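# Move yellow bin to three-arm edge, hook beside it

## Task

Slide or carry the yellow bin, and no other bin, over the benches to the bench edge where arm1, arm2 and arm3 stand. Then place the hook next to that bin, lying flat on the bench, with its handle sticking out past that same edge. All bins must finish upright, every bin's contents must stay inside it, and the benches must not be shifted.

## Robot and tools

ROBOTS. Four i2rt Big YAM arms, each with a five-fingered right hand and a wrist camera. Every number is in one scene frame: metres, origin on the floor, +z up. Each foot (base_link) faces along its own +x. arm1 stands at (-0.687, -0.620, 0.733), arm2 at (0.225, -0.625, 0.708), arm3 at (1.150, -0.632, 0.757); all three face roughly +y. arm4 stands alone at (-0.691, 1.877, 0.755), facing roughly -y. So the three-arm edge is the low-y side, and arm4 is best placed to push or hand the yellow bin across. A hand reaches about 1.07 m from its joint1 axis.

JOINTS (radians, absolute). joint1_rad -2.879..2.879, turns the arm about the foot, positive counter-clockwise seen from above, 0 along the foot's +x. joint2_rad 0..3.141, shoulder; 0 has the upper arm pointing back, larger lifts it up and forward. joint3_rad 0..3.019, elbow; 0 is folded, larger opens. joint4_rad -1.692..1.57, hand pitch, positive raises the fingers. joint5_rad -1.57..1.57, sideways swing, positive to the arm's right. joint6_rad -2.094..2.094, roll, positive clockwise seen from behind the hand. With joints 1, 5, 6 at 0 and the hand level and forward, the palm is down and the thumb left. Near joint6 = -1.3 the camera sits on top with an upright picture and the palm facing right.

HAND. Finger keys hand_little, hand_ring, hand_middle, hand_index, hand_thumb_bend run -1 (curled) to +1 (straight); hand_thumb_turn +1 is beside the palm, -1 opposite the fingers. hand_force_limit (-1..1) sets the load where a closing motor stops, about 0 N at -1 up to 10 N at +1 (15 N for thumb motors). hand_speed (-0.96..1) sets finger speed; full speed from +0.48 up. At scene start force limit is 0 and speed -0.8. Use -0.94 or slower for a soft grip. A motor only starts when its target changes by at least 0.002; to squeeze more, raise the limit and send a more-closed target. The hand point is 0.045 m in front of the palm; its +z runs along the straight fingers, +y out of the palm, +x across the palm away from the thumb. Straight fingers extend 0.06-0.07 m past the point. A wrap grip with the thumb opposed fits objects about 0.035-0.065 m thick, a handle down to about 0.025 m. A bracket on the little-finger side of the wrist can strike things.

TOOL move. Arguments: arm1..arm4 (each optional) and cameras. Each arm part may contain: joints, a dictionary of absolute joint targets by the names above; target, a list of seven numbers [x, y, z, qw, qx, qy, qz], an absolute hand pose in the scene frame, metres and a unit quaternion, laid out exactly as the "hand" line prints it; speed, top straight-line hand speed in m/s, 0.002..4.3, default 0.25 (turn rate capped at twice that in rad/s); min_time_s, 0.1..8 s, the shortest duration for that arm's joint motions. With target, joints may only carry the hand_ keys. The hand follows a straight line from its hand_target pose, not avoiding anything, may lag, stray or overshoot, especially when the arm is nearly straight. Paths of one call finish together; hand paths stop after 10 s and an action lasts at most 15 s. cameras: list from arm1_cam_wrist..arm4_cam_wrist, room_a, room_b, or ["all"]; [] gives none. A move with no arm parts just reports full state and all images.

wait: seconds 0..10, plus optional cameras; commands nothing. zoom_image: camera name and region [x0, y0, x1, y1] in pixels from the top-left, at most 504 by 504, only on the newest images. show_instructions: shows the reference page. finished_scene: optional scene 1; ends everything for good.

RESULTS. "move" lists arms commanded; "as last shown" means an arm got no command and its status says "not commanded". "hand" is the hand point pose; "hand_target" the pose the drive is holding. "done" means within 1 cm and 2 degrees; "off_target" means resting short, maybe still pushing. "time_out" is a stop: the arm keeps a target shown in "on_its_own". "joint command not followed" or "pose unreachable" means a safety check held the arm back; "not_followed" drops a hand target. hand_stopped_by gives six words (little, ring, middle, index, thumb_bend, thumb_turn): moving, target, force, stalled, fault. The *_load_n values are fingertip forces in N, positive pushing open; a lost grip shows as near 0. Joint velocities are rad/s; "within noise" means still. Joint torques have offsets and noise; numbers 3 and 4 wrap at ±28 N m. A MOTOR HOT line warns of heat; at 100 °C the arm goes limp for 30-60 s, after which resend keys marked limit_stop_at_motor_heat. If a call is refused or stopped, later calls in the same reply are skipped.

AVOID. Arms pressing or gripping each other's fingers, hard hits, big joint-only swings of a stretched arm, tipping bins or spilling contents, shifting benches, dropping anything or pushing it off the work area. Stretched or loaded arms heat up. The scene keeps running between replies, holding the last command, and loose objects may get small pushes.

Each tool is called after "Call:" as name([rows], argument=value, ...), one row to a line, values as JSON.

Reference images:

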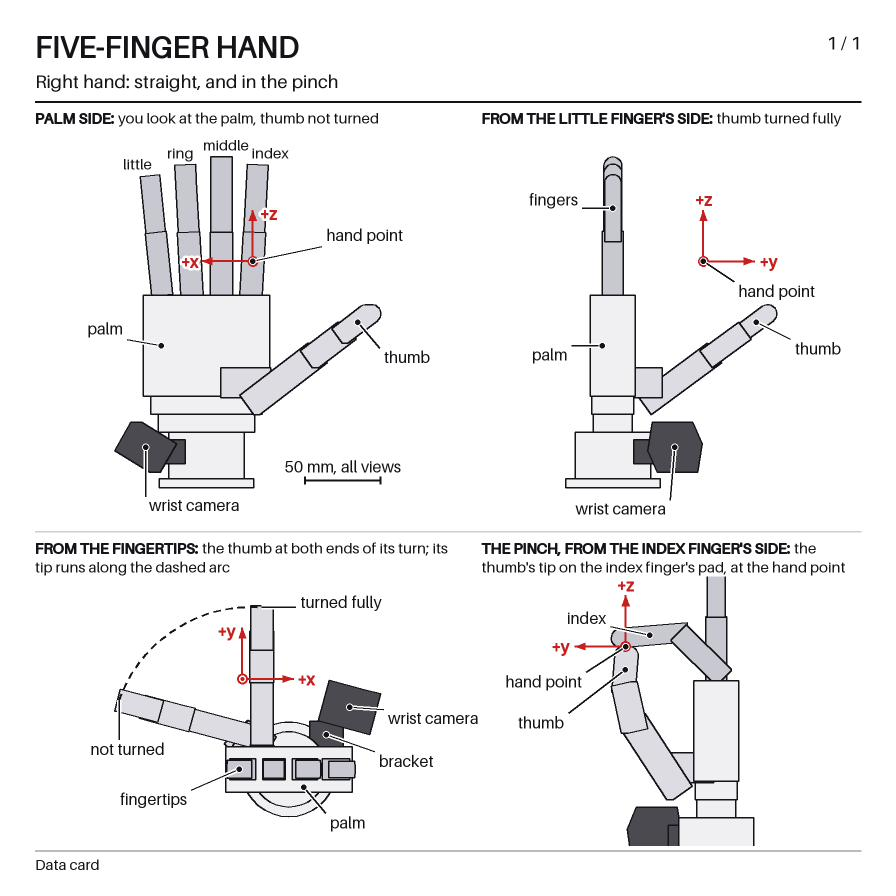

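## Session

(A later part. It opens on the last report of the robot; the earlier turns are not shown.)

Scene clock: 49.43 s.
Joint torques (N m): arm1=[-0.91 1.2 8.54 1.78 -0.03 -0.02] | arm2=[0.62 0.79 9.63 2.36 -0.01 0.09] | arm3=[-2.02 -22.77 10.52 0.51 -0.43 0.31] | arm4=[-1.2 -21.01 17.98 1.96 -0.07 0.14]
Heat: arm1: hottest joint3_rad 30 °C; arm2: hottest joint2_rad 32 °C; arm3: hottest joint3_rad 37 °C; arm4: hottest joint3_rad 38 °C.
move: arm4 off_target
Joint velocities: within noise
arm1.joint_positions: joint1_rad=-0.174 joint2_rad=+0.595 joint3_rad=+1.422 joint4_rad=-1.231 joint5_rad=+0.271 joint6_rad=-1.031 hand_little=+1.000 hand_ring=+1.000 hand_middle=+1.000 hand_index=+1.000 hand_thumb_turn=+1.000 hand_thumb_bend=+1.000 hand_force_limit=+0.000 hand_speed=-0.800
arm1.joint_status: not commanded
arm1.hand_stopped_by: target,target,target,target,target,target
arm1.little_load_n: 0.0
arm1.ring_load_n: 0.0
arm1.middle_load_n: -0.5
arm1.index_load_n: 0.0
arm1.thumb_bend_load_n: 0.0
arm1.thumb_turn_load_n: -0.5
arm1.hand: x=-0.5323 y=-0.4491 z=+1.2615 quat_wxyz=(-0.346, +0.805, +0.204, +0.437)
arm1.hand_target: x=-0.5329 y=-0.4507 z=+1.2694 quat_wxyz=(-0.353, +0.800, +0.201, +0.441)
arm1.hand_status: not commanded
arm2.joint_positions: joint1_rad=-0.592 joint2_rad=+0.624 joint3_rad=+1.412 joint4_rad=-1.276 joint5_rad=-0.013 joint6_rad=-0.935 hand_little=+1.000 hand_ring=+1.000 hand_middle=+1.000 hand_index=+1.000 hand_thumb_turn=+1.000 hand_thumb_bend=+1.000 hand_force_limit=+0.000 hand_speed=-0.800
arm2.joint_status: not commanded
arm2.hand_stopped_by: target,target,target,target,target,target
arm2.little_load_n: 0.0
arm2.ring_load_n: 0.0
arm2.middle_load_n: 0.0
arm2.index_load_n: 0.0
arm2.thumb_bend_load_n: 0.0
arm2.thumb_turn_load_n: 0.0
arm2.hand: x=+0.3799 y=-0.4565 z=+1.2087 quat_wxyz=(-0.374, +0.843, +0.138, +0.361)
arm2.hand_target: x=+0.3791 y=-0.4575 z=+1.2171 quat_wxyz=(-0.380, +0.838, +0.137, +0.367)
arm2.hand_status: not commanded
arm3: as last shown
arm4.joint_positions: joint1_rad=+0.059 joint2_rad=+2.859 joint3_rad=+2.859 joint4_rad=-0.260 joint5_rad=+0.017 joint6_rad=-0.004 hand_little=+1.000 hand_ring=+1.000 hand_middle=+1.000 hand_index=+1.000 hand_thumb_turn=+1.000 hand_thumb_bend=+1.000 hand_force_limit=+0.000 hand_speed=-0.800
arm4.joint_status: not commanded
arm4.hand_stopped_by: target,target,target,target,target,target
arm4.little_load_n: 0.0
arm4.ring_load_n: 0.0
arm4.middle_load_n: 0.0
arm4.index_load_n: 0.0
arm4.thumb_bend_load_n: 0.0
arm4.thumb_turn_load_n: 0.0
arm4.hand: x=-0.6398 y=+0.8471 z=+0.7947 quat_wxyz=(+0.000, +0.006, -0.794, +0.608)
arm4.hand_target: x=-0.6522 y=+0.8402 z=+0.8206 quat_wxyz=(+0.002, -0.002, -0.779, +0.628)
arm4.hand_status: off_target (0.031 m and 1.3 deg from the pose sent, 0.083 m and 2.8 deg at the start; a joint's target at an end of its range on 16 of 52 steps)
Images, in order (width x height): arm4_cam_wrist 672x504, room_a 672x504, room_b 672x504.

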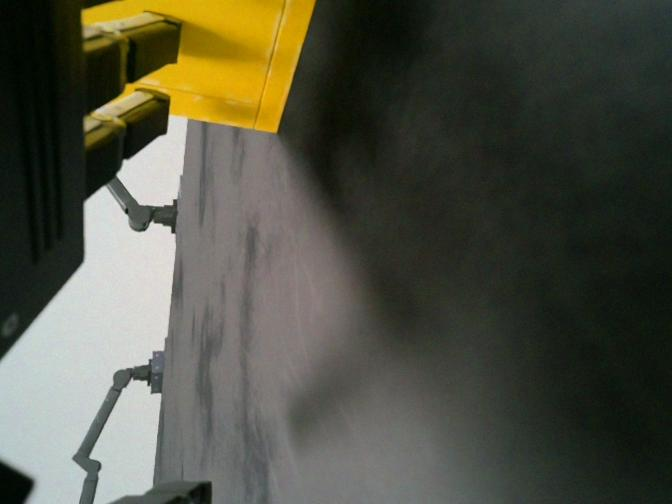

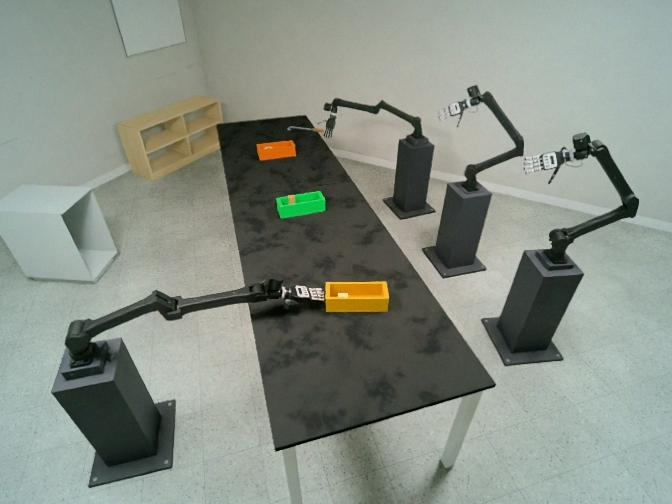

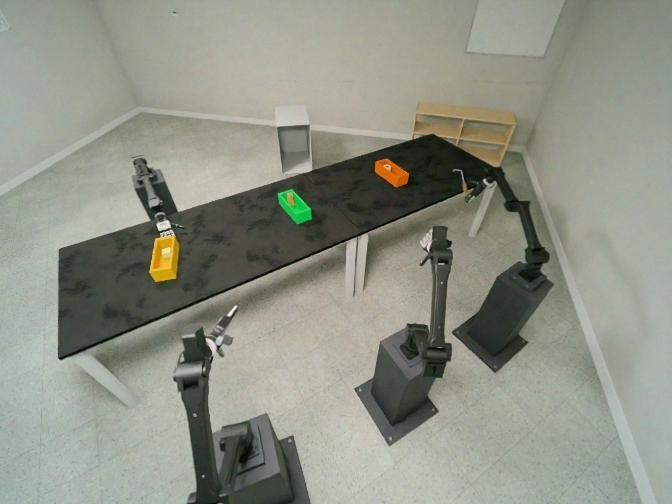

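Call:
move(arm3={"joints": {"joint2_rad": 2.1}, "min_time_s": 2}, arm4={"target": [-0.652, 1.05, 0.92, 0, 0, -0.8, 0.6], "speed": 0.25})

Call:
move(arm3={"joints": {"joint1_rad": -0.3, "joint2_rad": 1.95, "joint3_rad": 1.437, "joint4_rad": 0.5, "joint5_rad": 0.49, "joint6_rad": -1.57, "hand_thumb_turn": -1.0}, "min_time_s": 3.5}, cameras=["arm3_cam_wrist", "arm4_cam_wrist", "room_a", "room_b"])

Scene clock: 57.07 s.
Joint torques (N m): arm1=[-0.79 1.03 8.54 1.81 -0.02 -0.03] | arm2=[0.91 0.62 9.63 2.37 -0.02 0.08] | arm3=[-2.02 -15.62 8.1 1.32 -0.27 0.32] | arm4=[-0.21 -16.32 10.09 2.58 0.02 0.15]
Heat: arm1: hottest joint3_rad 31 °C; arm2: hottest joint2_rad 32 °C; arm3: hottest joint3_rad 37 °C; arm4: hottest joint3_rad 39 °C.
move: arm3 done; arm4 off_target
Joint velocities: within noise
arm1, arm2: as last shown
arm1.middle_load_n: 0.0
arm1.thumb_turn_load_n: 0.0
arm2.ring_load_n: -0.5
arm3.joint_positions: joint1_rad=-0.579 joint2_rad=+2.092 joint3_rad=+2.900 joint4_rad=-1.531 joint5_rad=-0.515 joint6_rad=+1.810 hand_little=+1.000 hand_ring=+1.000 hand_middle=+1.000 hand_index=+1.000 hand_thumb_turn=+1.000 hand_thumb_bend=+1.000 hand_force_limit=+0.000 hand_speed=-0.800
arm3.joint_status: all done
arm3.hand_stopped_by: target,target,target,target,target,target
arm3.little_load_n: -0.5
arm3.ring_load_n: 0.5
arm3.middle_load_n: 0.0
arm3.index_load_n: 0.0
arm3.thumb_bend_load_n: 0.0
arm3.thumb_turn_load_n: 0.0
arm3.hand: x=+1.3878 y=+0.0652 z=+1.3494 quat_wxyz=(-0.176, +0.445, -0.766, -0.429)
arm3.hand_target: x=+1.3922 y=+0.0627 z=+1.3566 quat_wxyz=(-0.180, +0.438, -0.766, -0.434)
arm3.hand_status: not commanded
arm4.joint_positions: joint1_rad=+0.057 joint2_rad=+1.989 joint3_rad=+1.579 joint4_rad=+0.107 joint5_rad=+0.012 joint6_rad=-0.004 hand_little=+1.000 hand_ring=+1.000 hand_middle=+1.000 hand_index=+1.000 hand_thumb_turn=+1.000 hand_thumb_bend=+1.000 hand_force_limit=+0.000 hand_speed=-0.800
arm4.joint_status: not commanded
arm4.hand_stopped_by: target,target,target,target,target,target
arm4.little_load_n: 0.0
arm4.ring_load_n: 0.0
arm4.middle_load_n: 0.0
arm4.index_load_n: 0.0
arm4.thumb_bend_load_n: 0.0
arm4.thumb_turn_load_n: -0.5
arm4.hand: x=-0.6447 y=+1.0508 z=+0.9102 quat_wxyz=(-0.001, +0.007, -0.807, +0.591)
arm4.hand_target: x=-0.6521 y=+1.0501 z=+0.9198 quat_wxyz=(+0.000, +0.000, -0.800, +0.600)
arm4.hand_status: off_target (0.012 m and 1.6 deg from the pose sent, 0.239 m and 1.3 deg at the start; pose on its path clipped on 4 of 75 steps)
pictures: none

Scene clock: 62.70 s.
Joint torques (N m): arm1=[-0.79 1.14 8.59 1.8 -0.03 -0.03] | arm2=[0.73 0.73 9.62 2.32 -0.02 0.09] | arm3=[-1.2 -17.38 6.75 2.25 0.13 0.01] | arm4=[-0.85 -17.2 10.22 2.71 -0.05 0.14]
Heat: arm1: hottest joint3_rad 31 °C; arm2: hottest joint2_rad 32 °C; arm3: hottest joint2_rad 37 °C; arm4: hottest joint3_rad 39 °C.
move: arm3 done
Joint velocities: within noise
arm1, arm2, arm4: as last shown
arm2.ring_load_n: 0.0
arm3.joint_positions: joint1_rad=-0.305 joint2_rad=+1.966 joint3_rad=+1.442 joint4_rad=+0.484 joint5_rad=+0.489 joint6_rad=-1.555 hand_little=+1.000 hand_ring=+1.000 hand_middle=+1.000 hand_index=+1.000 hand_thumb_turn=-1.000 hand_thumb_bend=+1.000 hand_force_limit=+0.000 hand_speed=-0.800
arm3.joint_status: all done
arm3.hand_stopped_by: target,target,target,target,target,target
arm3.little_load_n: 0.0
arm3.ring_load_n: 0.0
arm3.middle_load_n: 0.0
arm3.index_load_n: 0.0
arm3.thumb_bend_load_n: 0.0
arm3.thumb_turn_load_n: 0.0
arm3.hand: x=+1.4752 y=+0.0875 z=+0.9808 quat_wxyz=(-0.286, +0.657, +0.293, +0.633)
arm3.hand_target: x=+1.4715 y=+0.0865 z=+0.9945 quat_wxyz=(-0.290, +0.649, +0.291, +0.640)
arm3.hand_status: not commanded
arm4.middle_load_n: -0.5
arm4.thumb_turn_load_n: 0.0
Images, in order (width x height): arm3_cam_wrist 672x504, arm4_cam_wrist 672x504, room_a 672x504, room_b 672x504.

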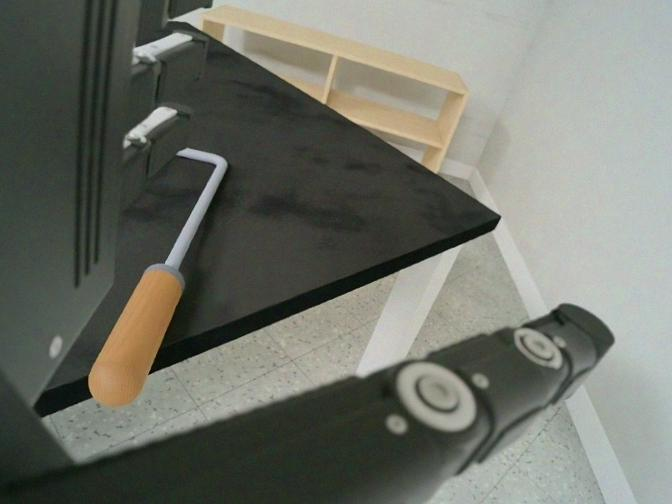

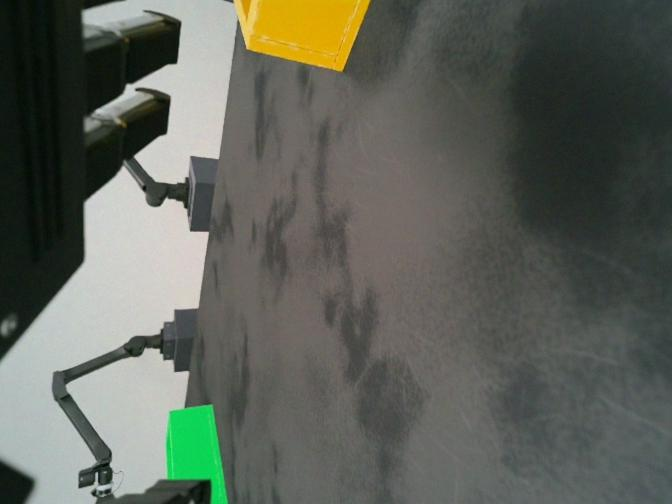

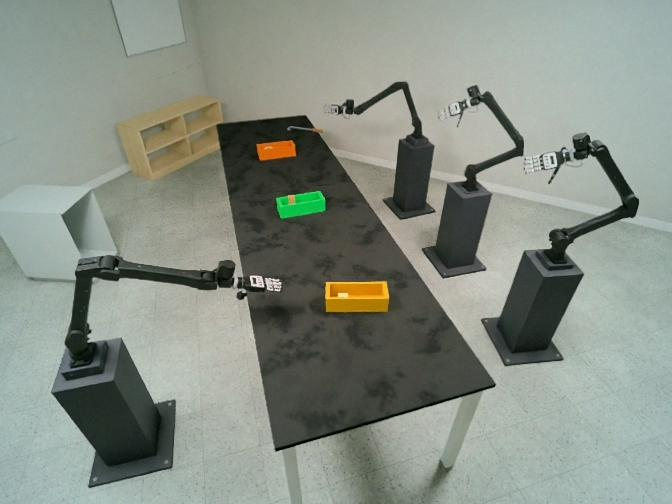

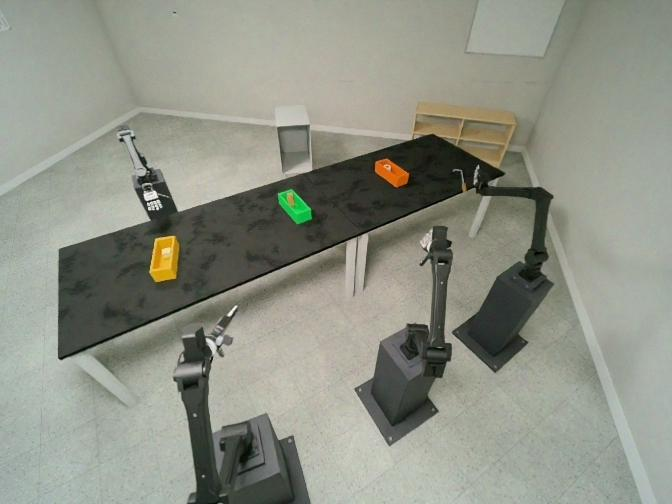

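Call:
move(arm3={"target": [1.431, 0.115, 0.85, -0.3074, 0.6368, 0.3074, 0.6368], "speed": 0.2})

Call:
move(arm3={"target": [1.431, 0.115, 0.812, -0.3074, 0.6368, 0.3074, 0.6368], "speed": 0.15}, cameras=["arm3_cam_wrist"])

Scene clock: 65.00 s.
Joint torques (N m): arm1=[-0.79 1.03 8.57 1.81 -0.03 -0.03] | arm2=[0.67 0.73 9.65 2.32 -0.01 0.09] | arm3=[-1.2 -17.67 6.65 2.26 0.16 0] | arm4=[-0.44 -17.32 10.09 2.65 0 0.13]
Heat: arm1: hottest joint3_rad 31 °C; arm2: hottest joint2_rad 32 °C; arm3: hottest joint2_rad 37 °C; arm4: hottest joint3_rad 38 °C.
move: arm3 off_target
Joint velocities: within noise
arm1, arm2, arm4: as last shown
arm3.joint_positions: joint1_rad=-0.247 joint2_rad=+2.213 joint3_rad=+1.402 joint4_rad=+0.778 joint5_rad=+0.496 joint6_rad=-1.563 hand_little=+1.000 hand_ring=+1.000 hand_middle=+1.000 hand_index=+1.000 hand_thumb_turn=-1.000 hand_thumb_bend=+1.000 hand_force_limit=+0.000 hand_speed=-0.800
arm3.joint_status: not commanded
arm3.hand_stopped_by: target,target,target,target,target,target
arm3.little_load_n: 0.0
arm3.ring_load_n: 0.0
arm3.middle_load_n: 0.0
arm3.index_load_n: 0.0
arm3.thumb_bend_load_n: 0.0
arm3.thumb_turn_load_n: 0.5
arm3.hand: x=+1.4336 y=+0.1098 z=+0.8364 quat_wxyz=(-0.302, +0.647, +0.310, +0.628)
arm3.hand_target: x=+1.4310 y=+0.1147 z=+0.8500 quat_wxyz=(-0.307, +0.637, +0.307, +0.637)
arm3.hand_status: off_target (0.015 m and 1.7 deg from the pose sent, 0.141 m and 3.8 deg at the start)
arm4.middle_load_n: 0.0
pictures: none

Scene clock: 66.20 s.
Joint torques (N m): arm1=[-0.85 1.03 8.55 1.8 -0.02 -0.02] | arm2=[0.79 0.79 9.62 2.36 -0.02 0.08] | arm3=[-1.26 -17.32 6.76 2.25 0.11 0] | arm4=[-0.79 -16.79 10.13 2.69 -0.01 0.19]
Heat: arm1: hottest joint3_rad 31 °C; arm2: hottest joint2_rad 32 °C; arm3: hottest joint2_rad 37 °C; arm4: hottest joint3_rad 38 °C.
move: arm3 off_target
Joint velocities: within noise
arm1, arm2, arm4: as last shown
arm3.joint_positions: joint1_rad=-0.247 joint2_rad=+2.279 joint3_rad=+1.402 joint4_rad=+0.844 joint5_rad=+0.496 joint6_rad=-1.563 hand_little=+1.000 hand_ring=+1.000 hand_middle=+1.000 hand_index=+1.000 hand_thumb_turn=-1.000 hand_thumb_bend=+1.000 hand_force_limit=+0.000 hand_speed=-0.800
arm3.joint_status: not commanded
arm3.hand_stopped_by: target,target,target,target,target,target
arm3.little_load_n: 0.0
arm3.ring_load_n: 0.0
arm3.middle_load_n: 0.0
arm3.index_load_n: -0.5
arm3.thumb_bend_load_n: 0.0
arm3.thumb_turn_load_n: 0.0
arm3.hand: x=+1.4330 y=+0.1079 z=+0.8005 quat_wxyz=(-0.302, +0.647, +0.310, +0.628)
arm3.hand_target: x=+1.4310 y=+0.1147 z=+0.8122 quat_wxyz=(-0.307, +0.637, +0.307, +0.637)
arm3.hand_status: off_target (0.014 m and 1.7 deg from the pose sent, 0.025 m and 1.7 deg at the start)
arm4.index_load_n: -0.5
arm4.thumb_bend_load_n: -0.5
Images, in order (width x height): arm3_cam_wrist 672x504.

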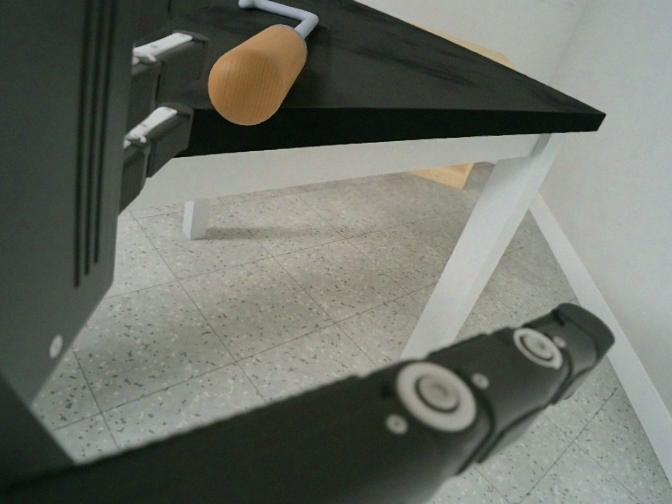

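Call:
move(arm3={"target": [1.4355, 0.146, 0.825, -0.3074, 0.6368, 0.3074, 0.6368], "speed": 0.1}, cameras=["arm3_cam_wrist"])

Scene clock: 68.43 s.
Joint torques (N m): arm1=[-0.91 1.08 8.55 1.8 -0.02 -0.03] | arm2=[0.67 0.67 9.65 2.32 -0.02 0.09] | arm3=[-1.08 -17.26 8.79 1.39 0.15 0] | arm4=[-1.2 -17.03 10.13 2.67 -0.02 0.17]
Heat: arm1: hottest joint3_rad 31 °C; arm2: hottest joint2_rad 32 °C; arm3: hottest joint2_rad 37 °C; arm4: hottest joint3_rad 38 °C.
move: arm3 off_target
Joint velocities: within noise
arm1, arm2, arm4: as last shown
arm2.thumb_turn_load_n: -0.5
arm3.joint_positions: joint1_rad=-0.247 joint2_rad=+2.299 joint3_rad=+1.496 joint4_rad=+0.783 joint5_rad=+0.496 joint6_rad=-1.564 hand_little=+1.000 hand_ring=+1.000 hand_middle=+1.000 hand_index=+1.000 hand_thumb_turn=-1.000 hand_thumb_bend=+1.000 hand_force_limit=+0.000 hand_speed=-0.800
arm3.joint_status: not commanded
arm3.hand_stopped_by: target,target,target,target,target,target
arm3.little_load_n: 0.0
arm3.ring_load_n: 0.0
arm3.middle_load_n: 0.0
arm3.index_load_n: 0.0
arm3.thumb_bend_load_n: 0.0
arm3.thumb_turn_load_n: 0.5
arm3.hand: x=+1.4378 y=+0.1337 z=+0.8163 quat_wxyz=(-0.305, +0.644, +0.307, +0.631)
arm3.hand_target: x=+1.4353 y=+0.1453 z=+0.8252 quat_wxyz=(-0.308, +0.637, +0.307, +0.637)
arm3.hand_status: off_target (0.015 m and 1.1 deg from the pose sent, 0.045 m and 1.7 deg at the start)
arm4.index_load_n: 0.0
arm4.thumb_bend_load_n: 0.0
Images, in order (width x height): arm3_cam_wrist 672x504.

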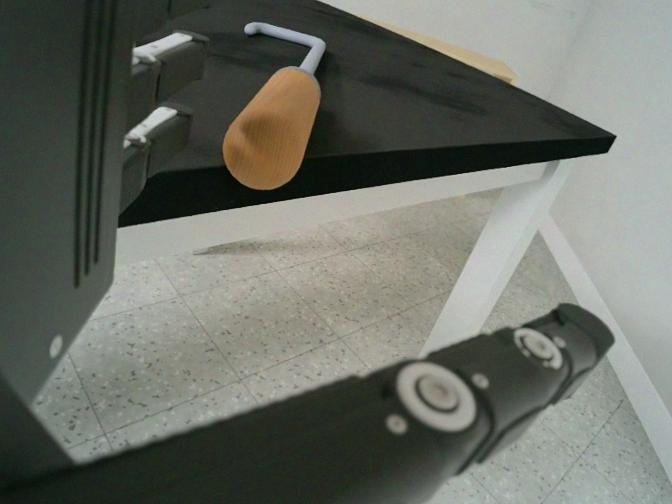

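Call:
move(arm3={"target": [1.4625, 0.181, 0.821, -0.3074, 0.6368, 0.3074, 0.6368], "speed": 0.08}, cameras=["arm3_cam_wrist"])

Scene clock: 70.33 s.
Joint torques (N m): arm1=[-0.79 1.08 8.55 1.8 -0.03 -0.03] | arm2=[0.79 0.62 9.59 2.35 -0.02 0.08] | arm3=[-2.32 -18.26 9.55 1.39 0.04 0] | arm4=[-0.62 -16.85 10.15 2.7 -0.01 0.12]
Heat: arm1: hottest joint3_rad 31 °C; arm2: hottest joint2_rad 32 °C; arm3: hottest joint2_rad 37 °C; arm4: hottest joint3_rad 38 °C.
move: arm3 off_target
Joint velocities: within noise
arm1, arm2, arm4: as last shown
arm2.thumb_turn_load_n: 0.0
arm3.joint_positions: joint1_rad=-0.265 joint2_rad=+2.382 joint3_rad=+1.655 joint4_rad=+0.704 joint5_rad=+0.470 joint6_rad=-1.564 hand_little=+1.000 hand_ring=+1.000 hand_middle=+1.000 hand_index=+1.000 hand_thumb_turn=-1.000 hand_thumb_bend=+1.000 hand_force_limit=+0.000 hand_speed=-0.800
arm3.joint_status: not commanded
arm3.hand_stopped_by: target,target,target,target,target,target
arm3.little_load_n: 0.0
arm3.ring_load_n: 0.0
arm3.middle_load_n: 0.0
arm3.index_load_n: 0.0
arm3.thumb_bend_load_n: 0.0
arm3.thumb_turn_load_n: 0.5
arm3.hand: x=+1.4559 y=+0.1710 z=+0.8111 quat_wxyz=(-0.307, +0.643, +0.310, +0.629)
arm3.hand_target: x=+1.4623 y=+0.1801 z=+0.8212 quat_wxyz=(-0.308, +0.637, +0.307, +0.637)
arm3.hand_status: off_target (0.016 m and 1.2 deg from the pose sent, 0.054 m and 1.1 deg at the start)
arm4.thumb_turn_load_n: -0.5
Images, in order (width x height): arm3_cam_wrist 672x504.

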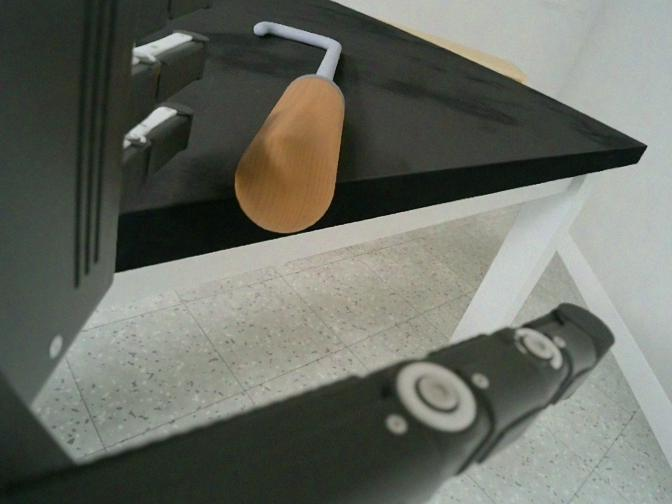

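Call:
move(arm3={"target": [1.4855, 0.196, 0.822, -0.3074, 0.6368, 0.3074, 0.6368], "speed": 0.06}, cameras=["arm3_cam_wrist"])

Scene clock: 73.10 s.
Joint torques (N m): arm1=[-0.91 1.03 8.54 1.78 -0.03 -0.03] | arm2=[0.73 0.73 9.66 2.36 -0.01 0.09] | arm3=[-1.73 -18.78 9.94 1.4 0.02 0] | arm4=[-0.56 -17.08 10.11 2.63 0 0.14]
Heat: arm1: hottest joint3_rad 32 °C; arm2: hottest joint2_rad 32 °C; arm3: hottest joint2_rad 37 °C; arm4: hottest joint3_rad 38 °C.
move: arm3 off_target
Joint velocities: within noise
arm1, arm2, arm4: as last shown
arm3.joint_positions: joint1_rad=-0.293 joint2_rad=+2.421 joint3_rad=+1.741 joint4_rad=+0.656 joint5_rad=+0.444 joint6_rad=-1.564 hand_little=+1.000 hand_ring=+1.000 hand_middle=+1.000 hand_index=+1.000 hand_thumb_turn=-1.000 hand_thumb_bend=+1.000 hand_force_limit=+0.000 hand_speed=-0.800
arm3.joint_status: not commanded
arm3.hand_stopped_by: target,target,target,target,target,target
arm3.little_load_n: 0.0
arm3.ring_load_n: 0.0
arm3.middle_load_n: 0.5
arm3.index_load_n: 0.0
arm3.thumb_bend_load_n: 0.0
arm3.thumb_turn_load_n: 0.0
arm3.hand: x=+1.4801 y=+0.1854 z=+0.8113 quat_wxyz=(-0.306, +0.644, +0.310, +0.629)
arm3.hand_target: x=+1.4852 y=+0.1949 z=+0.8221 quat_wxyz=(-0.308, +0.637, +0.307, +0.637)
arm3.hand_status: off_target (0.016 m and 1.3 deg from the pose sent, 0.040 m and 1.2 deg at the start)
arm4.thumb_turn_load_n: 0.0
Images, in order (width x height): arm3_cam_wrist 672x504.

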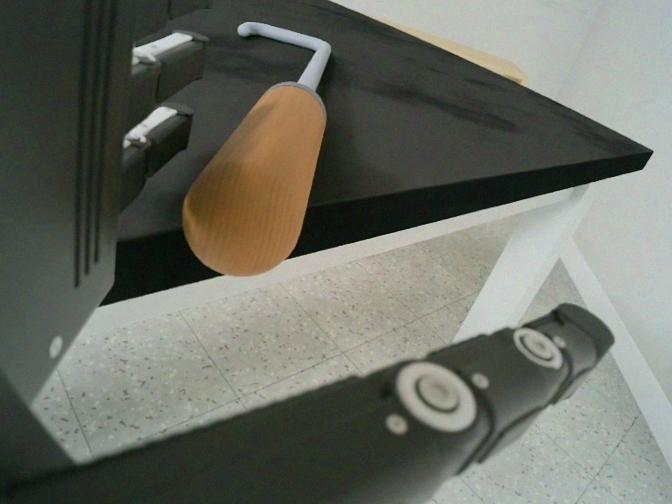

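Call:
move(arm3={"target": [1.4884, 0.2092, 0.8020, -0.4133, 0.6806, 0.1924, 0.5739], "speed": 0.06}, cameras=["arm3_cam_wrist"])

Scene clock: 78.27 s.
Joint torques (N m): arm1=[-0.85 1.14 8.54 1.81 -0.02 -0.03] | arm2=[0.79 0.67 9.65 2.37 -0.01 0.08] | arm3=[-2.14 -18.9 10 1.37 0.01 0.26] | arm4=[-0.26 -17.03 10.17 2.71 -0.04 0.16]
Heat: arm1: hottest joint3_rad 32 °C; arm2: hottest joint2_rad 32 °C; arm3: hottest joint2_rad 37 °C; arm4: hottest joint3_rad 37 °C.
move: arm3 off_target
Joint velocities: within noise
arm1.joint_positions: joint1_rad=-0.174 joint2_rad=+0.595 joint3_rad=+1.422 joint4_rad=-1.231 joint5_rad=+0.271 joint6_rad=-1.031 hand_little=+1.000 hand_ring=+1.000 hand_middle=+1.000 hand_index=+1.000 hand_thumb_turn=+1.000 hand_thumb_bend=+1.000 hand_force_limit=+0.000 hand_speed=-0.800
arm1.joint_status: not commanded
arm1.hand_stopped_by: target,target,target,target,target,target
arm1.little_load_n: 0.0
arm1.ring_load_n: 0.0
arm1.middle_load_n: 0.0
arm1.index_load_n: 0.0
arm1.thumb_bend_load_n: 0.0
arm1.thumb_turn_load_n: 0.0
arm1.hand: x=-0.5323 y=-0.4491 z=+1.2615 quat_wxyz=(-0.346, +0.805, +0.204, +0.437)
arm1.hand_target: x=-0.5329 y=-0.4507 z=+1.2694 quat_wxyz=(-0.353, +0.800, +0.201, +0.441)
arm1.hand_status: not commanded
arm2.joint_positions: joint1_rad=-0.592 joint2_rad=+0.624 joint3_rad=+1.412 joint4_rad=-1.276 joint5_rad=-0.013 joint6_rad=-0.935 hand_little=+1.000 hand_ring=+1.000 hand_middle=+1.000 hand_index=+1.000 hand_thumb_turn=+1.000 hand_thumb_bend=+1.000 hand_force_limit=+0.000 hand_speed=-0.800
arm2.joint_status: not commanded
arm2.hand_stopped_by: target,target,target,target,target,target
arm2.little_load_n: 0.0
arm2.ring_load_n: 0.0
arm2.middle_load_n: 0.0
arm2.index_load_n: 0.0
arm2.thumb_bend_load_n: 0.0
arm2.thumb_turn_load_n: 0.0
arm2.hand: x=+0.3799 y=-0.4565 z=+1.2087 quat_wxyz=(-0.374, +0.843, +0.138, +0.361)
arm2.hand_target: x=+0.3791 y=-0.4575 z=+1.2171 quat_wxyz=(-0.380, +0.838, +0.137, +0.367)
arm2.hand_status: not commanded
arm3.joint_positions: joint1_rad=-0.305 joint2_rad=+2.439 joint3_rad=+1.777 joint4_rad=+0.639 joint5_rad=+0.426 joint6_rad=-1.247 hand_little=+1.000 hand_ring=+1.000 hand_middle=+1.000 hand_index=+1.000 hand_thumb_turn=-1.000 hand_thumb_bend=+1.000 hand_force_limit=+0.000 hand_speed=-0.800
arm3.joint_status: not commanded
arm3.hand_stopped_by: target,target,target,target,target,target
arm3.little_load_n: 0.0
arm3.ring_load_n: 0.0
arm3.middle_load_n: 0.0
arm3.index_load_n: 0.0
arm3.thumb_bend_load_n: 0.0
arm3.thumb_turn_load_n: 0.0
arm3.hand: x=+1.4795 y=+0.1996 z=+0.7941 quat_wxyz=(-0.404, +0.684, +0.205, +0.572)
arm3.hand_target: x=+1.4881 y=+0.2082 z=+0.8024 quat_wxyz=(-0.413, +0.680, +0.193, +0.574)
arm3.hand_status: off_target (0.015 m and 1.9 deg from the pose sent, 0.027 m and 19.7 deg at the start)
arm4: as last shown
Images, in order (width x height): arm3_cam_wrist 672x504.

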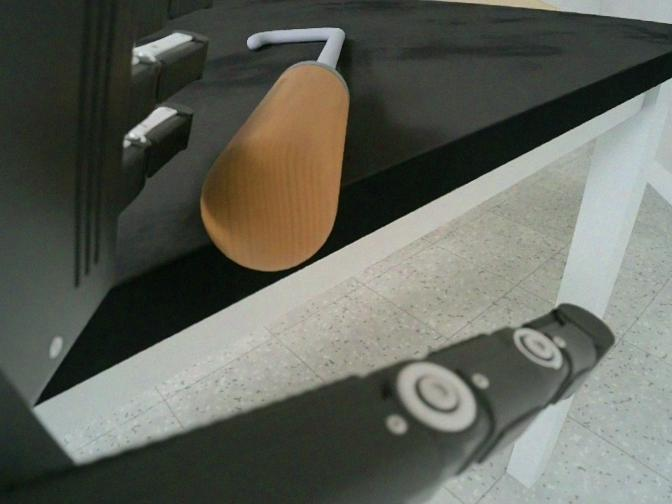

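Call:
move(arm3={"target": [1.4925, 0.2022, 0.7990, -0.4133, 0.6806, 0.1924, 0.5739], "speed": 0.06})

Call:
move(arm3={"joints": {"hand_thumb_bend": -0.02, "hand_force_limit": -0.2, "hand_speed": -0.8}}, cameras=["arm3_cam_wrist"])

Scene clock: 79.87 s.
Joint torques (N m): arm1=[-0.85 1.08 8.53 1.78 -0.02 -0.03] | arm2=[0.85 0.79 9.61 2.37 -0.02 0.08] | arm3=[-2.08 -19.37 8.27 2 -0.01 0.27] | arm4=[-0.85 -17.08 10.06 2.55 -0.06 0.1]
Heat: arm1: hottest joint3_rad 32 °C; arm2: hottest joint2_rad 32 °C; arm3: hottest joint2_rad 37 °C; arm4: hottest joint3_rad 37 °C.
move: arm3 done
Joint velocities: within noise
arm1, arm2: as last shown
arm1.thumb_bend_load_n: 0.5
arm3.joint_positions: joint1_rad=-0.314 joint2_rad=+2.439 joint3_rad=+1.777 joint4_rad=+0.639 joint5_rad=+0.419 joint6_rad=-1.246 hand_little=+1.000 hand_ring=+1.000 hand_middle=+1.000 hand_index=+1.000 hand_thumb_turn=-1.000 hand_thumb_bend=+1.000 hand_force_limit=+0.000 hand_speed=-0.800
arm3.joint_status: not commanded
arm3.hand_stopped_by: target,target,target,target,target,target
arm3.little_load_n: 0.0
arm3.ring_load_n: 0.0
arm3.middle_load_n: 0.0
arm3.index_load_n: 0.0
arm3.thumb_bend_load_n: 0.0
arm3.thumb_turn_load_n: 0.0
arm3.hand: x=+1.4862 y=+0.1977 z=+0.7940 quat_wxyz=(-0.404, +0.684, +0.204, +0.572)
arm3.hand_target: x=+1.4923 y=+0.2019 z=+0.7992 quat_wxyz=(-0.413, +0.680, +0.193, +0.574)
arm3.hand_status: done (0.009 m and 1.8 deg from the pose sent, 0.014 m and 1.9 deg at the start)
arm4.joint_positions: joint1_rad=+0.057 joint2_rad=+1.989 joint3_rad=+1.579 joint4_rad=+0.107 joint5_rad=+0.012 joint6_rad=-0.004 hand_little=+1.000 hand_ring=+1.000 hand_middle=+1.000 hand_index=+1.000 hand_thumb_turn=+1.000 hand_thumb_bend=+1.000 hand_force_limit=+0.000 hand_speed=-0.800
arm4.joint_status: not commanded
arm4.hand_stopped_by: target,target,target,target,target,target
arm4.little_load_n: 0.0
arm4.ring_load_n: 0.0
arm4.middle_load_n: 0.0
arm4.index_load_n: -0.5
arm4.thumb_bend_load_n: 0.0
arm4.thumb_turn_load_n: 0.0
arm4.hand: x=-0.6447 y=+1.0508 z=+0.9102 quat_wxyz=(-0.001, +0.007, -0.807, +0.591)
arm4.hand_target: x=-0.6521 y=+1.0501 z=+0.9198 quat_wxyz=(+0.000, +0.000, -0.800, +0.600)
arm4.hand_status: not commanded
pictures: none

Scene clock: 83.90 s.
Joint torques (N m): arm1=[-0.85 1.08 8.55 1.81 -0.03 -0.02] | arm2=[0.85 0.73 9.66 2.35 -0.02 0.1] | arm3=[-2.02 -19.37 8.27 2 0 0.28] | arm4=[-1.03 -17.03 10.21 2.74 -0.02 0.17]
Heat: arm1: hottest joint3_rad 32 °C; arm2: hottest joint2_rad 32 °C; arm3: hottest joint2_rad 37 °C; arm4: hottest joint3_rad 37 °C.
move: arm3 done
Joint velocities: within noise
arm1, arm2, arm4: as last shown
arm1.thumb_bend_load_n: 0.0
arm3.joint_positions: joint1_rad=-0.314 joint2_rad=+2.439 joint3_rad=+1.777 joint4_rad=+0.639 joint5_rad=+0.419 joint6_rad=-1.246 hand_little=+1.000 hand_ring=+1.000 hand_middle=+1.000 hand_index=+1.000 hand_thumb_turn=-1.000 hand_thumb_bend=-0.020 hand_force_limit=-0.200 hand_speed=-0.800
arm3.joint_status: all done
arm3.hand_stopped_by: target,target,target,target,target,target
arm3.little_load_n: 0.0
arm3.ring_load_n: 0.0
arm3.middle_load_n: 0.0
arm3.index_load_n: 0.0
arm3.thumb_bend_load_n: 0.0
arm3.thumb_turn_load_n: 0.5
arm3.hand: x=+1.4861 y=+0.1977 z=+0.7940 quat_wxyz=(-0.404, +0.684, +0.204, +0.572)
arm3.hand_target: x=+1.4923 y=+0.2019 z=+0.7992 quat_wxyz=(-0.413, +0.680, +0.192, +0.574)
arm3.hand_status: not commanded
arm4.ring_load_n: -0.5
arm4.index_load_n: 0.0
Images, in order (width x height): arm3_cam_wrist 672x504.

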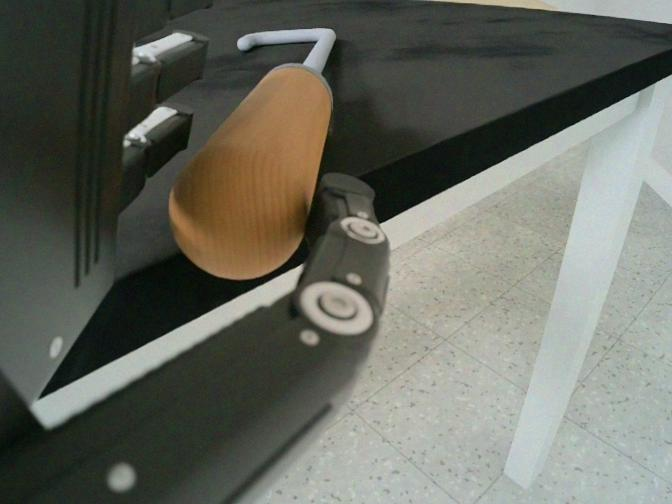

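Call:
move(arm3={"joints": {"hand_thumb_bend": -0.7, "hand_force_limit": 0.0, "hand_speed": -0.9}}, cameras=["arm3_cam_wrist"])

Scene clock: 87.10 s.
Joint torques (N m): arm1=[-0.79 1.08 8.55 1.78 -0.03 -0.03] | arm2=[0.67 0.73 9.65 2.36 -0.02 0.08] | arm3=[-2.02 -19.37 8.27 2.02 0 0.26] | arm4=[-0.91 -17.44 10.06 2.61 -0.02 0.12]
Heat: arm1: hottest joint3_rad 32 °C; arm2: hottest joint2_rad 32 °C; arm3: hottest joint2_rad 37 °C; arm4: hottest joint3_rad 37 °C.
move: arm3 off_target
Joint velocities: within noise
arm1, arm2, arm4: as last shown
arm3.joint_positions: joint1_rad=-0.315 joint2_rad=+2.439 joint3_rad=+1.777 joint4_rad=+0.639 joint5_rad=+0.419 joint6_rad=-1.244 hand_little=+1.000 hand_ring=+1.000 hand_middle=+1.000 hand_index=+1.000 hand_thumb_turn=-1.000 hand_thumb_bend=-0.313 hand_force_limit=+0.000 hand_speed=-0.900
arm3.joint_status: hand_thumb_bend off_target (ended at -0.313, target -0.700); the others done
arm3.hand_stopped_by: target,target,target,target,force,target
arm3.little_load_n: 0.0
arm3.ring_load_n: 0.0
arm3.middle_load_n: -0.5
arm3.index_load_n: 0.0
arm3.thumb_bend_load_n: 8.0
arm3.thumb_turn_load_n: 0.0
arm3.hand: x=+1.4864 y=+0.1976 z=+0.7939 quat_wxyz=(-0.404, +0.684, +0.204, +0.572)
arm3.hand_target: x=+1.4925 y=+0.2018 z=+0.7992 quat_wxyz=(-0.413, +0.680, +0.192, +0.574)
arm3.hand_status: not commanded
arm4.ring_load_n: 0.0
arm4.thumb_turn_load_n: -0.5
Images, in order (width x height): arm3_cam_wrist 672x504.

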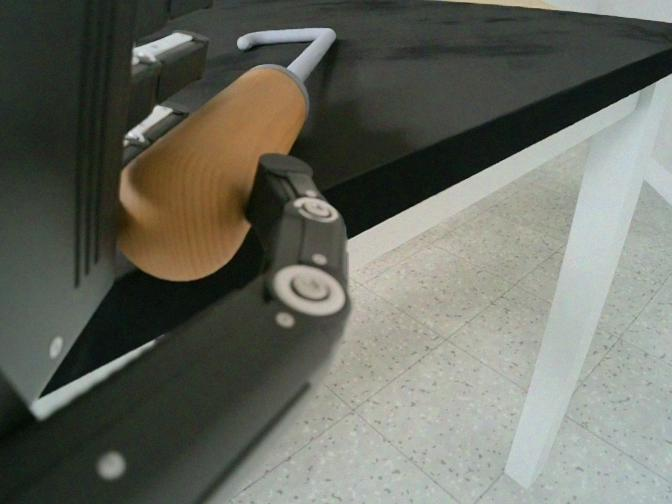

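Call:
move(arm3={"target": [1.468, 0.171, 0.801, -0.4133, 0.6806, 0.1924, 0.5739], "speed": 0.06}, cameras=["arm3_cam_wrist"])

Scene clock: 89.60 s.
Joint torques (N m): arm1=[-0.85 0.97 8.55 1.8 -0.02 -0.03] | arm2=[0.85 0.73 9.69 2.4 -0.02 0.08] | arm3=[-0.91 -20.25 5.45 2.19 0.14 0.26] | arm4=[-0.85 -16.91 10.1 2.65 0.02 0.18]
Heat: arm1: hottest joint3_rad 32 °C; arm2: hottest joint2_rad 32 °C; arm3: hottest joint2_rad 37 °C; arm4: hottest joint3_rad 37 °C.
move: arm3 off_target
Joint velocities: within noise
arm1, arm2, arm4: as last shown
arm3.joint_positions: joint1_rad=-0.307 joint2_rad=+2.384 joint3_rad=+1.650 joint4_rad=+0.715 joint5_rad=+0.438 joint6_rad=-1.244 hand_little=+1.000 hand_ring=+1.000 hand_middle=+1.000 hand_index=+1.000 hand_thumb_turn=-1.000 hand_thumb_bend=-0.313 hand_force_limit=+0.000 hand_speed=-0.900
arm3.joint_status: not commanded
arm3.hand_stopped_by: target,target,target,target,force,target
arm3.little_load_n: 0.0
arm3.ring_load_n: 0.0
arm3.middle_load_n: -0.5
arm3.index_load_n: 0.0
arm3.thumb_bend_load_n: 7.5
arm3.thumb_turn_load_n: 0.0
arm3.hand: x=+1.4759 y=+0.1693 z=+0.7914 quat_wxyz=(-0.402, +0.685, +0.199, +0.575)
arm3.hand_target: x=+1.4682 y=+0.1710 z=+0.8008 quat_wxyz=(-0.413, +0.681, +0.192, +0.574)
arm3.hand_status: off_target (0.013 m and 1.6 deg from the pose sent, 0.033 m and 1.8 deg at the start)
Images, in order (width x height): arm3_cam_wrist 672x504.

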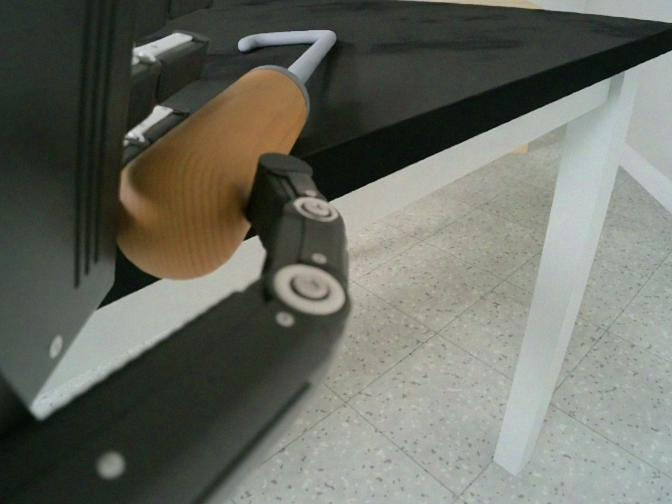

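Call:
move(arm3={"target": [1.40, 0.150, 0.802, -0.4133, 0.6806, 0.1924, 0.5739], "speed": 0.08}, cameras=["arm3_cam_wrist"])

Scene clock: 91.33 s.
Joint torques (N m): arm1=[-0.91 1.08 8.57 1.83 -0.02 -0.03] | arm2=[0.79 0.73 9.63 2.36 -0.02 0.08] | arm3=[-1.03 -19.43 5.24 2.19 0.03 0.26] | arm4=[-0.67 -16.67 10.1 2.71 -0.03 0.15]
Heat: arm1: hottest joint3_rad 32 °C; arm2: hottest joint2_rad 32 °C; arm3: hottest joint2_rad 37 °C; arm4: hottest joint3_rad 37 °C.
move: arm3 off_target
Joint velocities: within noise
arm1, arm2, arm4: as last shown
arm3.joint_positions: joint1_rad=-0.214 joint2_rad=+2.322 joint3_rad=+1.512 joint4_rad=+0.784 joint5_rad=+0.534 joint6_rad=-1.244 hand_little=+1.000 hand_ring=+1.000 hand_middle=+1.000 hand_index=+1.000 hand_thumb_turn=-1.000 hand_thumb_bend=-0.313 hand_force_limit=+0.000 hand_speed=-0.900
arm3.joint_status: not commanded
arm3.hand_stopped_by: target,target,target,target,force,target
arm3.little_load_n: 0.5
arm3.ring_load_n: 0.0
arm3.middle_load_n: 0.0
arm3.index_load_n: 0.0
arm3.thumb_bend_load_n: 8.0
arm3.thumb_turn_load_n: 0.0
arm3.hand: x=+1.4066 y=+0.1479 z=+0.7899 quat_wxyz=(-0.399, +0.686, +0.200, +0.575)
arm3.hand_target: x=+1.4000 y=+0.1501 z=+0.8019 quat_wxyz=(-0.413, +0.681, +0.193, +0.574)
arm3.hand_status: off_target (0.014 m and 2.0 deg from the pose sent, 0.079 m and 1.6 deg at the start)
arm4.thumb_turn_load_n: 0.0
Images, in order (width x height): arm3_cam_wrist 672x504.

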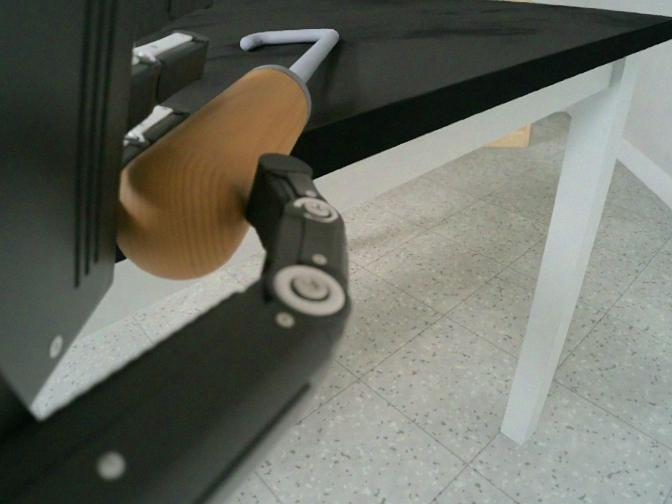

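Call:
move(arm3={"target": [1.30, 0.165, 0.803, -0.5213, 0.6271, 0.3266, 0.4778], "speed": 0.1}, cameras=["arm3_cam_wrist"])

Scene clock: 95.73 s.
Joint torques (N m): arm1=[-0.79 1.08 8.55 1.8 -0.03 -0.03] | arm2=[0.73 0.67 9.68 2.37 -0.01 0.09] | arm3=[-0.85 -18.43 4.94 2.39 -0.11 0.27] | arm4=[-0.73 -17.2 10.09 2.71 -0.02 0.18]
Heat: arm1: hottest joint3_rad 33 °C; arm2: hottest joint2_rad 32 °C; arm3: hottest joint2_rad 37 °C; arm4: hottest joint3_rad 36 °C.
move: arm3 off_target
Joint velocities: within noise
arm1, arm2, arm4: as last shown
arm3.joint_positions: joint1_rad=-0.165 joint2_rad=+2.249 joint3_rad=+1.357 joint4_rad=+0.860 joint5_rad=+0.179 joint6_rad=-1.244 hand_little=+1.000 hand_ring=+1.000 hand_middle=+1.000 hand_index=+1.000 hand_thumb_turn=-1.000 hand_thumb_bend=-0.313 hand_force_limit=+0.000 hand_speed=-0.900
arm3.joint_status: not commanded
arm3.hand_stopped_by: target,target,target,target,force,target
arm3.little_load_n: 0.0
arm3.ring_load_n: 0.0
arm3.middle_load_n: 0.0
arm3.index_load_n: 0.0
arm3.thumb_bend_load_n: 7.5
arm3.thumb_turn_load_n: 0.0
arm3.hand: x=+1.3099 y=+0.1628 z=+0.7884 quat_wxyz=(-0.506, +0.635, +0.333, +0.480)
arm3.hand_target: x=+1.3001 y=+0.1650 z=+0.8027 quat_wxyz=(-0.521, +0.627, +0.327, +0.478)
arm3.hand_status: off_target (0.018 m and 2.2 deg from the pose sent, 0.109 m and 24.0 deg at the start)
arm4.little_load_n: -0.5
arm4.ring_load_n: -0.5
Images, in order (width x height): arm3_cam_wrist 672x504.

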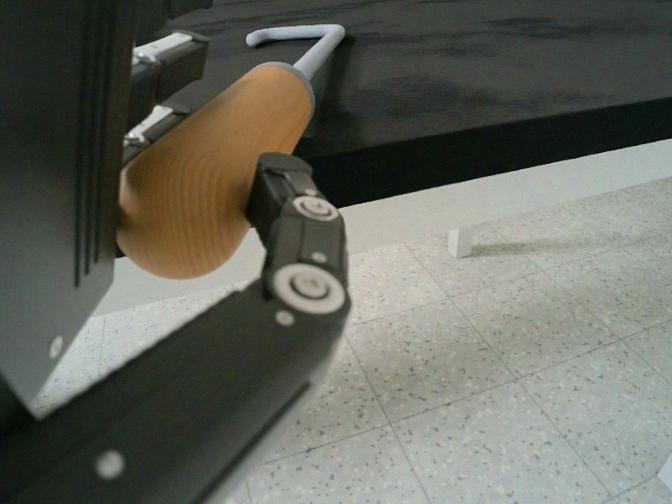

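Call:
move(arm3={"target": [1.18, 0.178, 0.804, -0.5963, 0.5609, 0.4306, 0.3800], "speed": 0.12}, cameras=["arm3_cam_wrist"])

Scene clock: 97.93 s.
Joint torques (N m): arm1=[-0.79 1.08 8.55 1.8 -0.02 -0.03] | arm2=[0.67 0.5 9.65 2.41 -0.01 0.09] | arm3=[-1.03 -18.2 4.93 2.4 -0.08 0.27] | arm4=[-0.62 -17.32 10.14 2.61 -0.02 0.14]
Heat: arm1: hottest joint3_rad 33 °C; arm2: hottest joint2_rad 32 °C; arm3: hottest joint2_rad 37 °C; arm4: hottest joint3_rad 36 °C.
move: arm3 off_target
Joint velocities: within noise
arm1, arm2, arm4: as last shown
arm1.index_load_n: 0.5
arm2.middle_load_n: -0.5
arm3.joint_positions: joint1_rad=-0.075 joint2_rad=+2.230 joint3_rad=+1.316 joint4_rad=+0.877 joint5_rad=-0.084 joint6_rad=-1.243 hand_little=+1.000 hand_ring=+1.000 hand_middle=+1.000 hand_index=+1.000 hand_thumb_turn=-1.000 hand_thumb_bend=-0.313 hand_force_limit=+0.000 hand_speed=-0.900
arm3.joint_status: not commanded
arm3.hand_stopped_by: target,target,target,target,force,target
arm3.little_load_n: -0.5
arm3.ring_load_n: 0.0
arm3.middle_load_n: 0.0
arm3.index_load_n: 0.0
arm3.thumb_bend_load_n: 4.0
arm3.thumb_turn_load_n: 0.0
arm3.hand: x=+1.1873 y=+0.1775 z=+0.7884 quat_wxyz=(-0.583, +0.569, +0.437, +0.381)
arm3.hand_target: x=+1.1800 y=+0.1781 z=+0.8039 quat_wxyz=(-0.596, +0.561, +0.431, +0.380)
arm3.hand_status: off_target (0.017 m and 1.9 deg from the pose sent, 0.132 m and 20.9 deg at the start)
arm4.little_load_n: 0.0
arm4.ring_load_n: 0.0
Images, in order (width x height): arm3_cam_wrist 672x504.

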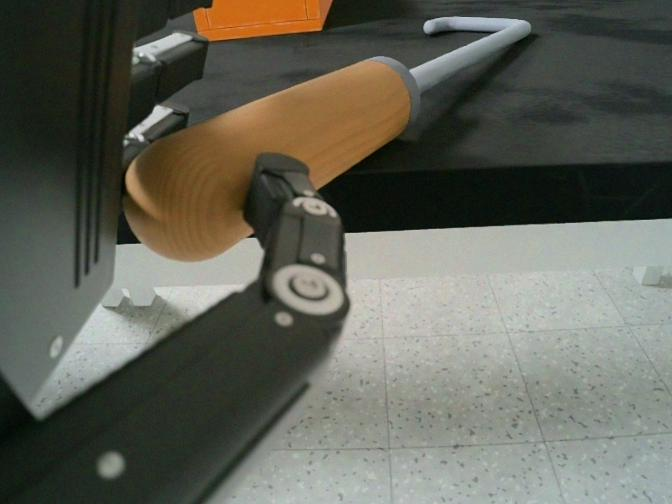

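Call:
move(arm3={"target": [1.182, 0.174, 0.804, -0.4867, 0.6485, 0.2820, 0.5130], "speed": 0.15}, cameras=["arm3_cam_wrist"])

Scene clock: 100.80 s.
Joint torques (N m): arm1=[-0.79 0.97 8.57 1.78 -0.03 -0.03] | arm2=[0.85 0.62 9.63 2.37 -0.02 0.09] | arm3=[-1.9 -16.5 8.65 1.37 0.16 0.26] | arm4=[-0.15 -17.38 10.02 2.69 -0.03 0.12]
Heat: arm1: hottest joint3_rad 33 °C; arm2: hottest joint2_rad 32 °C; arm3: hottest joint2_rad 37 °C; arm4: hottest joint3_rad 36 °C.
move: arm3 off_target
Joint velocities: within noise
arm1.joint_positions: joint1_rad=-0.174 joint2_rad=+0.595 joint3_rad=+1.422 joint4_rad=-1.231 joint5_rad=+0.271 joint6_rad=-1.031 hand_little=+1.000 hand_ring=+1.000 hand_middle=+1.000 hand_index=+1.000 hand_thumb_turn=+1.000 hand_thumb_bend=+1.000 hand_force_limit=+0.000 hand_speed=-0.800
arm1.joint_status: not commanded
arm1.hand_stopped_by: target,target,target,target,target,target
arm1.little_load_n: 0.0
arm1.ring_load_n: 0.0
arm1.middle_load_n: -0.5
arm1.index_load_n: 0.0
arm1.thumb_bend_load_n: 0.0
arm1.thumb_turn_load_n: 0.0
arm1.hand: x=-0.5323 y=-0.4491 z=+1.2615 quat_wxyz=(-0.346, +0.805, +0.204, +0.437)
arm1.hand_target: x=-0.5329 y=-0.4507 z=+1.2694 quat_wxyz=(-0.353, +0.800, +0.201, +0.441)
arm1.hand_status: not commanded
arm2.joint_positions: joint1_rad=-0.592 joint2_rad=+0.624 joint3_rad=+1.412 joint4_rad=-1.276 joint5_rad=-0.013 joint6_rad=-0.935 hand_little=+1.000 hand_ring=+1.000 hand_middle=+1.000 hand_index=+1.000 hand_thumb_turn=+1.000 hand_thumb_bend=+1.000 hand_force_limit=+0.000 hand_speed=-0.800
arm2.joint_status: not commanded
arm2.hand_stopped_by: target,target,target,target,target,target
arm2.little_load_n: 0.0
arm2.ring_load_n: 0.0
arm2.middle_load_n: 0.0
arm2.index_load_n: -0.5
arm2.thumb_bend_load_n: 0.0
arm2.thumb_turn_load_n: 0.0
arm2.hand: x=+0.3799 y=-0.4565 z=+1.2087 quat_wxyz=(-0.374, +0.843, +0.138, +0.361)
arm2.hand_target: x=+0.3791 y=-0.4575 z=+1.2171 quat_wxyz=(-0.380, +0.838, +0.137, +0.367)
arm2.hand_status: not commanded
arm3.joint_positions: joint1_rad=+0.063 joint2_rad=+2.263 joint3_rad=+1.407 joint4_rad=+0.833 joint5_rad=+0.534 joint6_rad=-1.242 hand_little=+1.000 hand_ring=+1.000 hand_middle=+1.000 hand_index=+1.000 hand_thumb_turn=-1.000 hand_thumb_bend=-0.314 hand_force_limit=+0.000 hand_speed=-0.900
arm3.joint_status: not commanded
arm3.hand_stopped_by: target,target,target,target,force,target
arm3.little_load_n: 0.0
arm3.ring_load_n: 0.0
arm3.middle_load_n: 0.0
arm3.index_load_n: 0.0
arm3.thumb_bend_load_n: 0.0
arm3.thumb_turn_load_n: 0.0
arm3.hand: x=+1.1875 y=+0.1612 z=+0.7970 quat_wxyz=(-0.476, +0.651, +0.292, +0.515)
arm3.hand_target: x=+1.1819 y=+0.1732 z=+0.8040 quat_wxyz=(-0.487, +0.648, +0.282, +0.513)
arm3.hand_status: off_target (0.016 m and 1.7 deg from the pose sent, 0.017 m and 27.5 deg at the start)
arm4: as last shown
Images, in order (width x height): arm3_cam_wrist 672x504.

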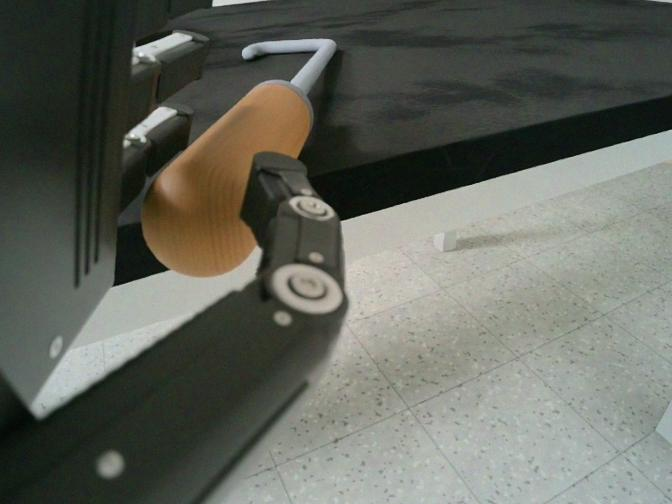

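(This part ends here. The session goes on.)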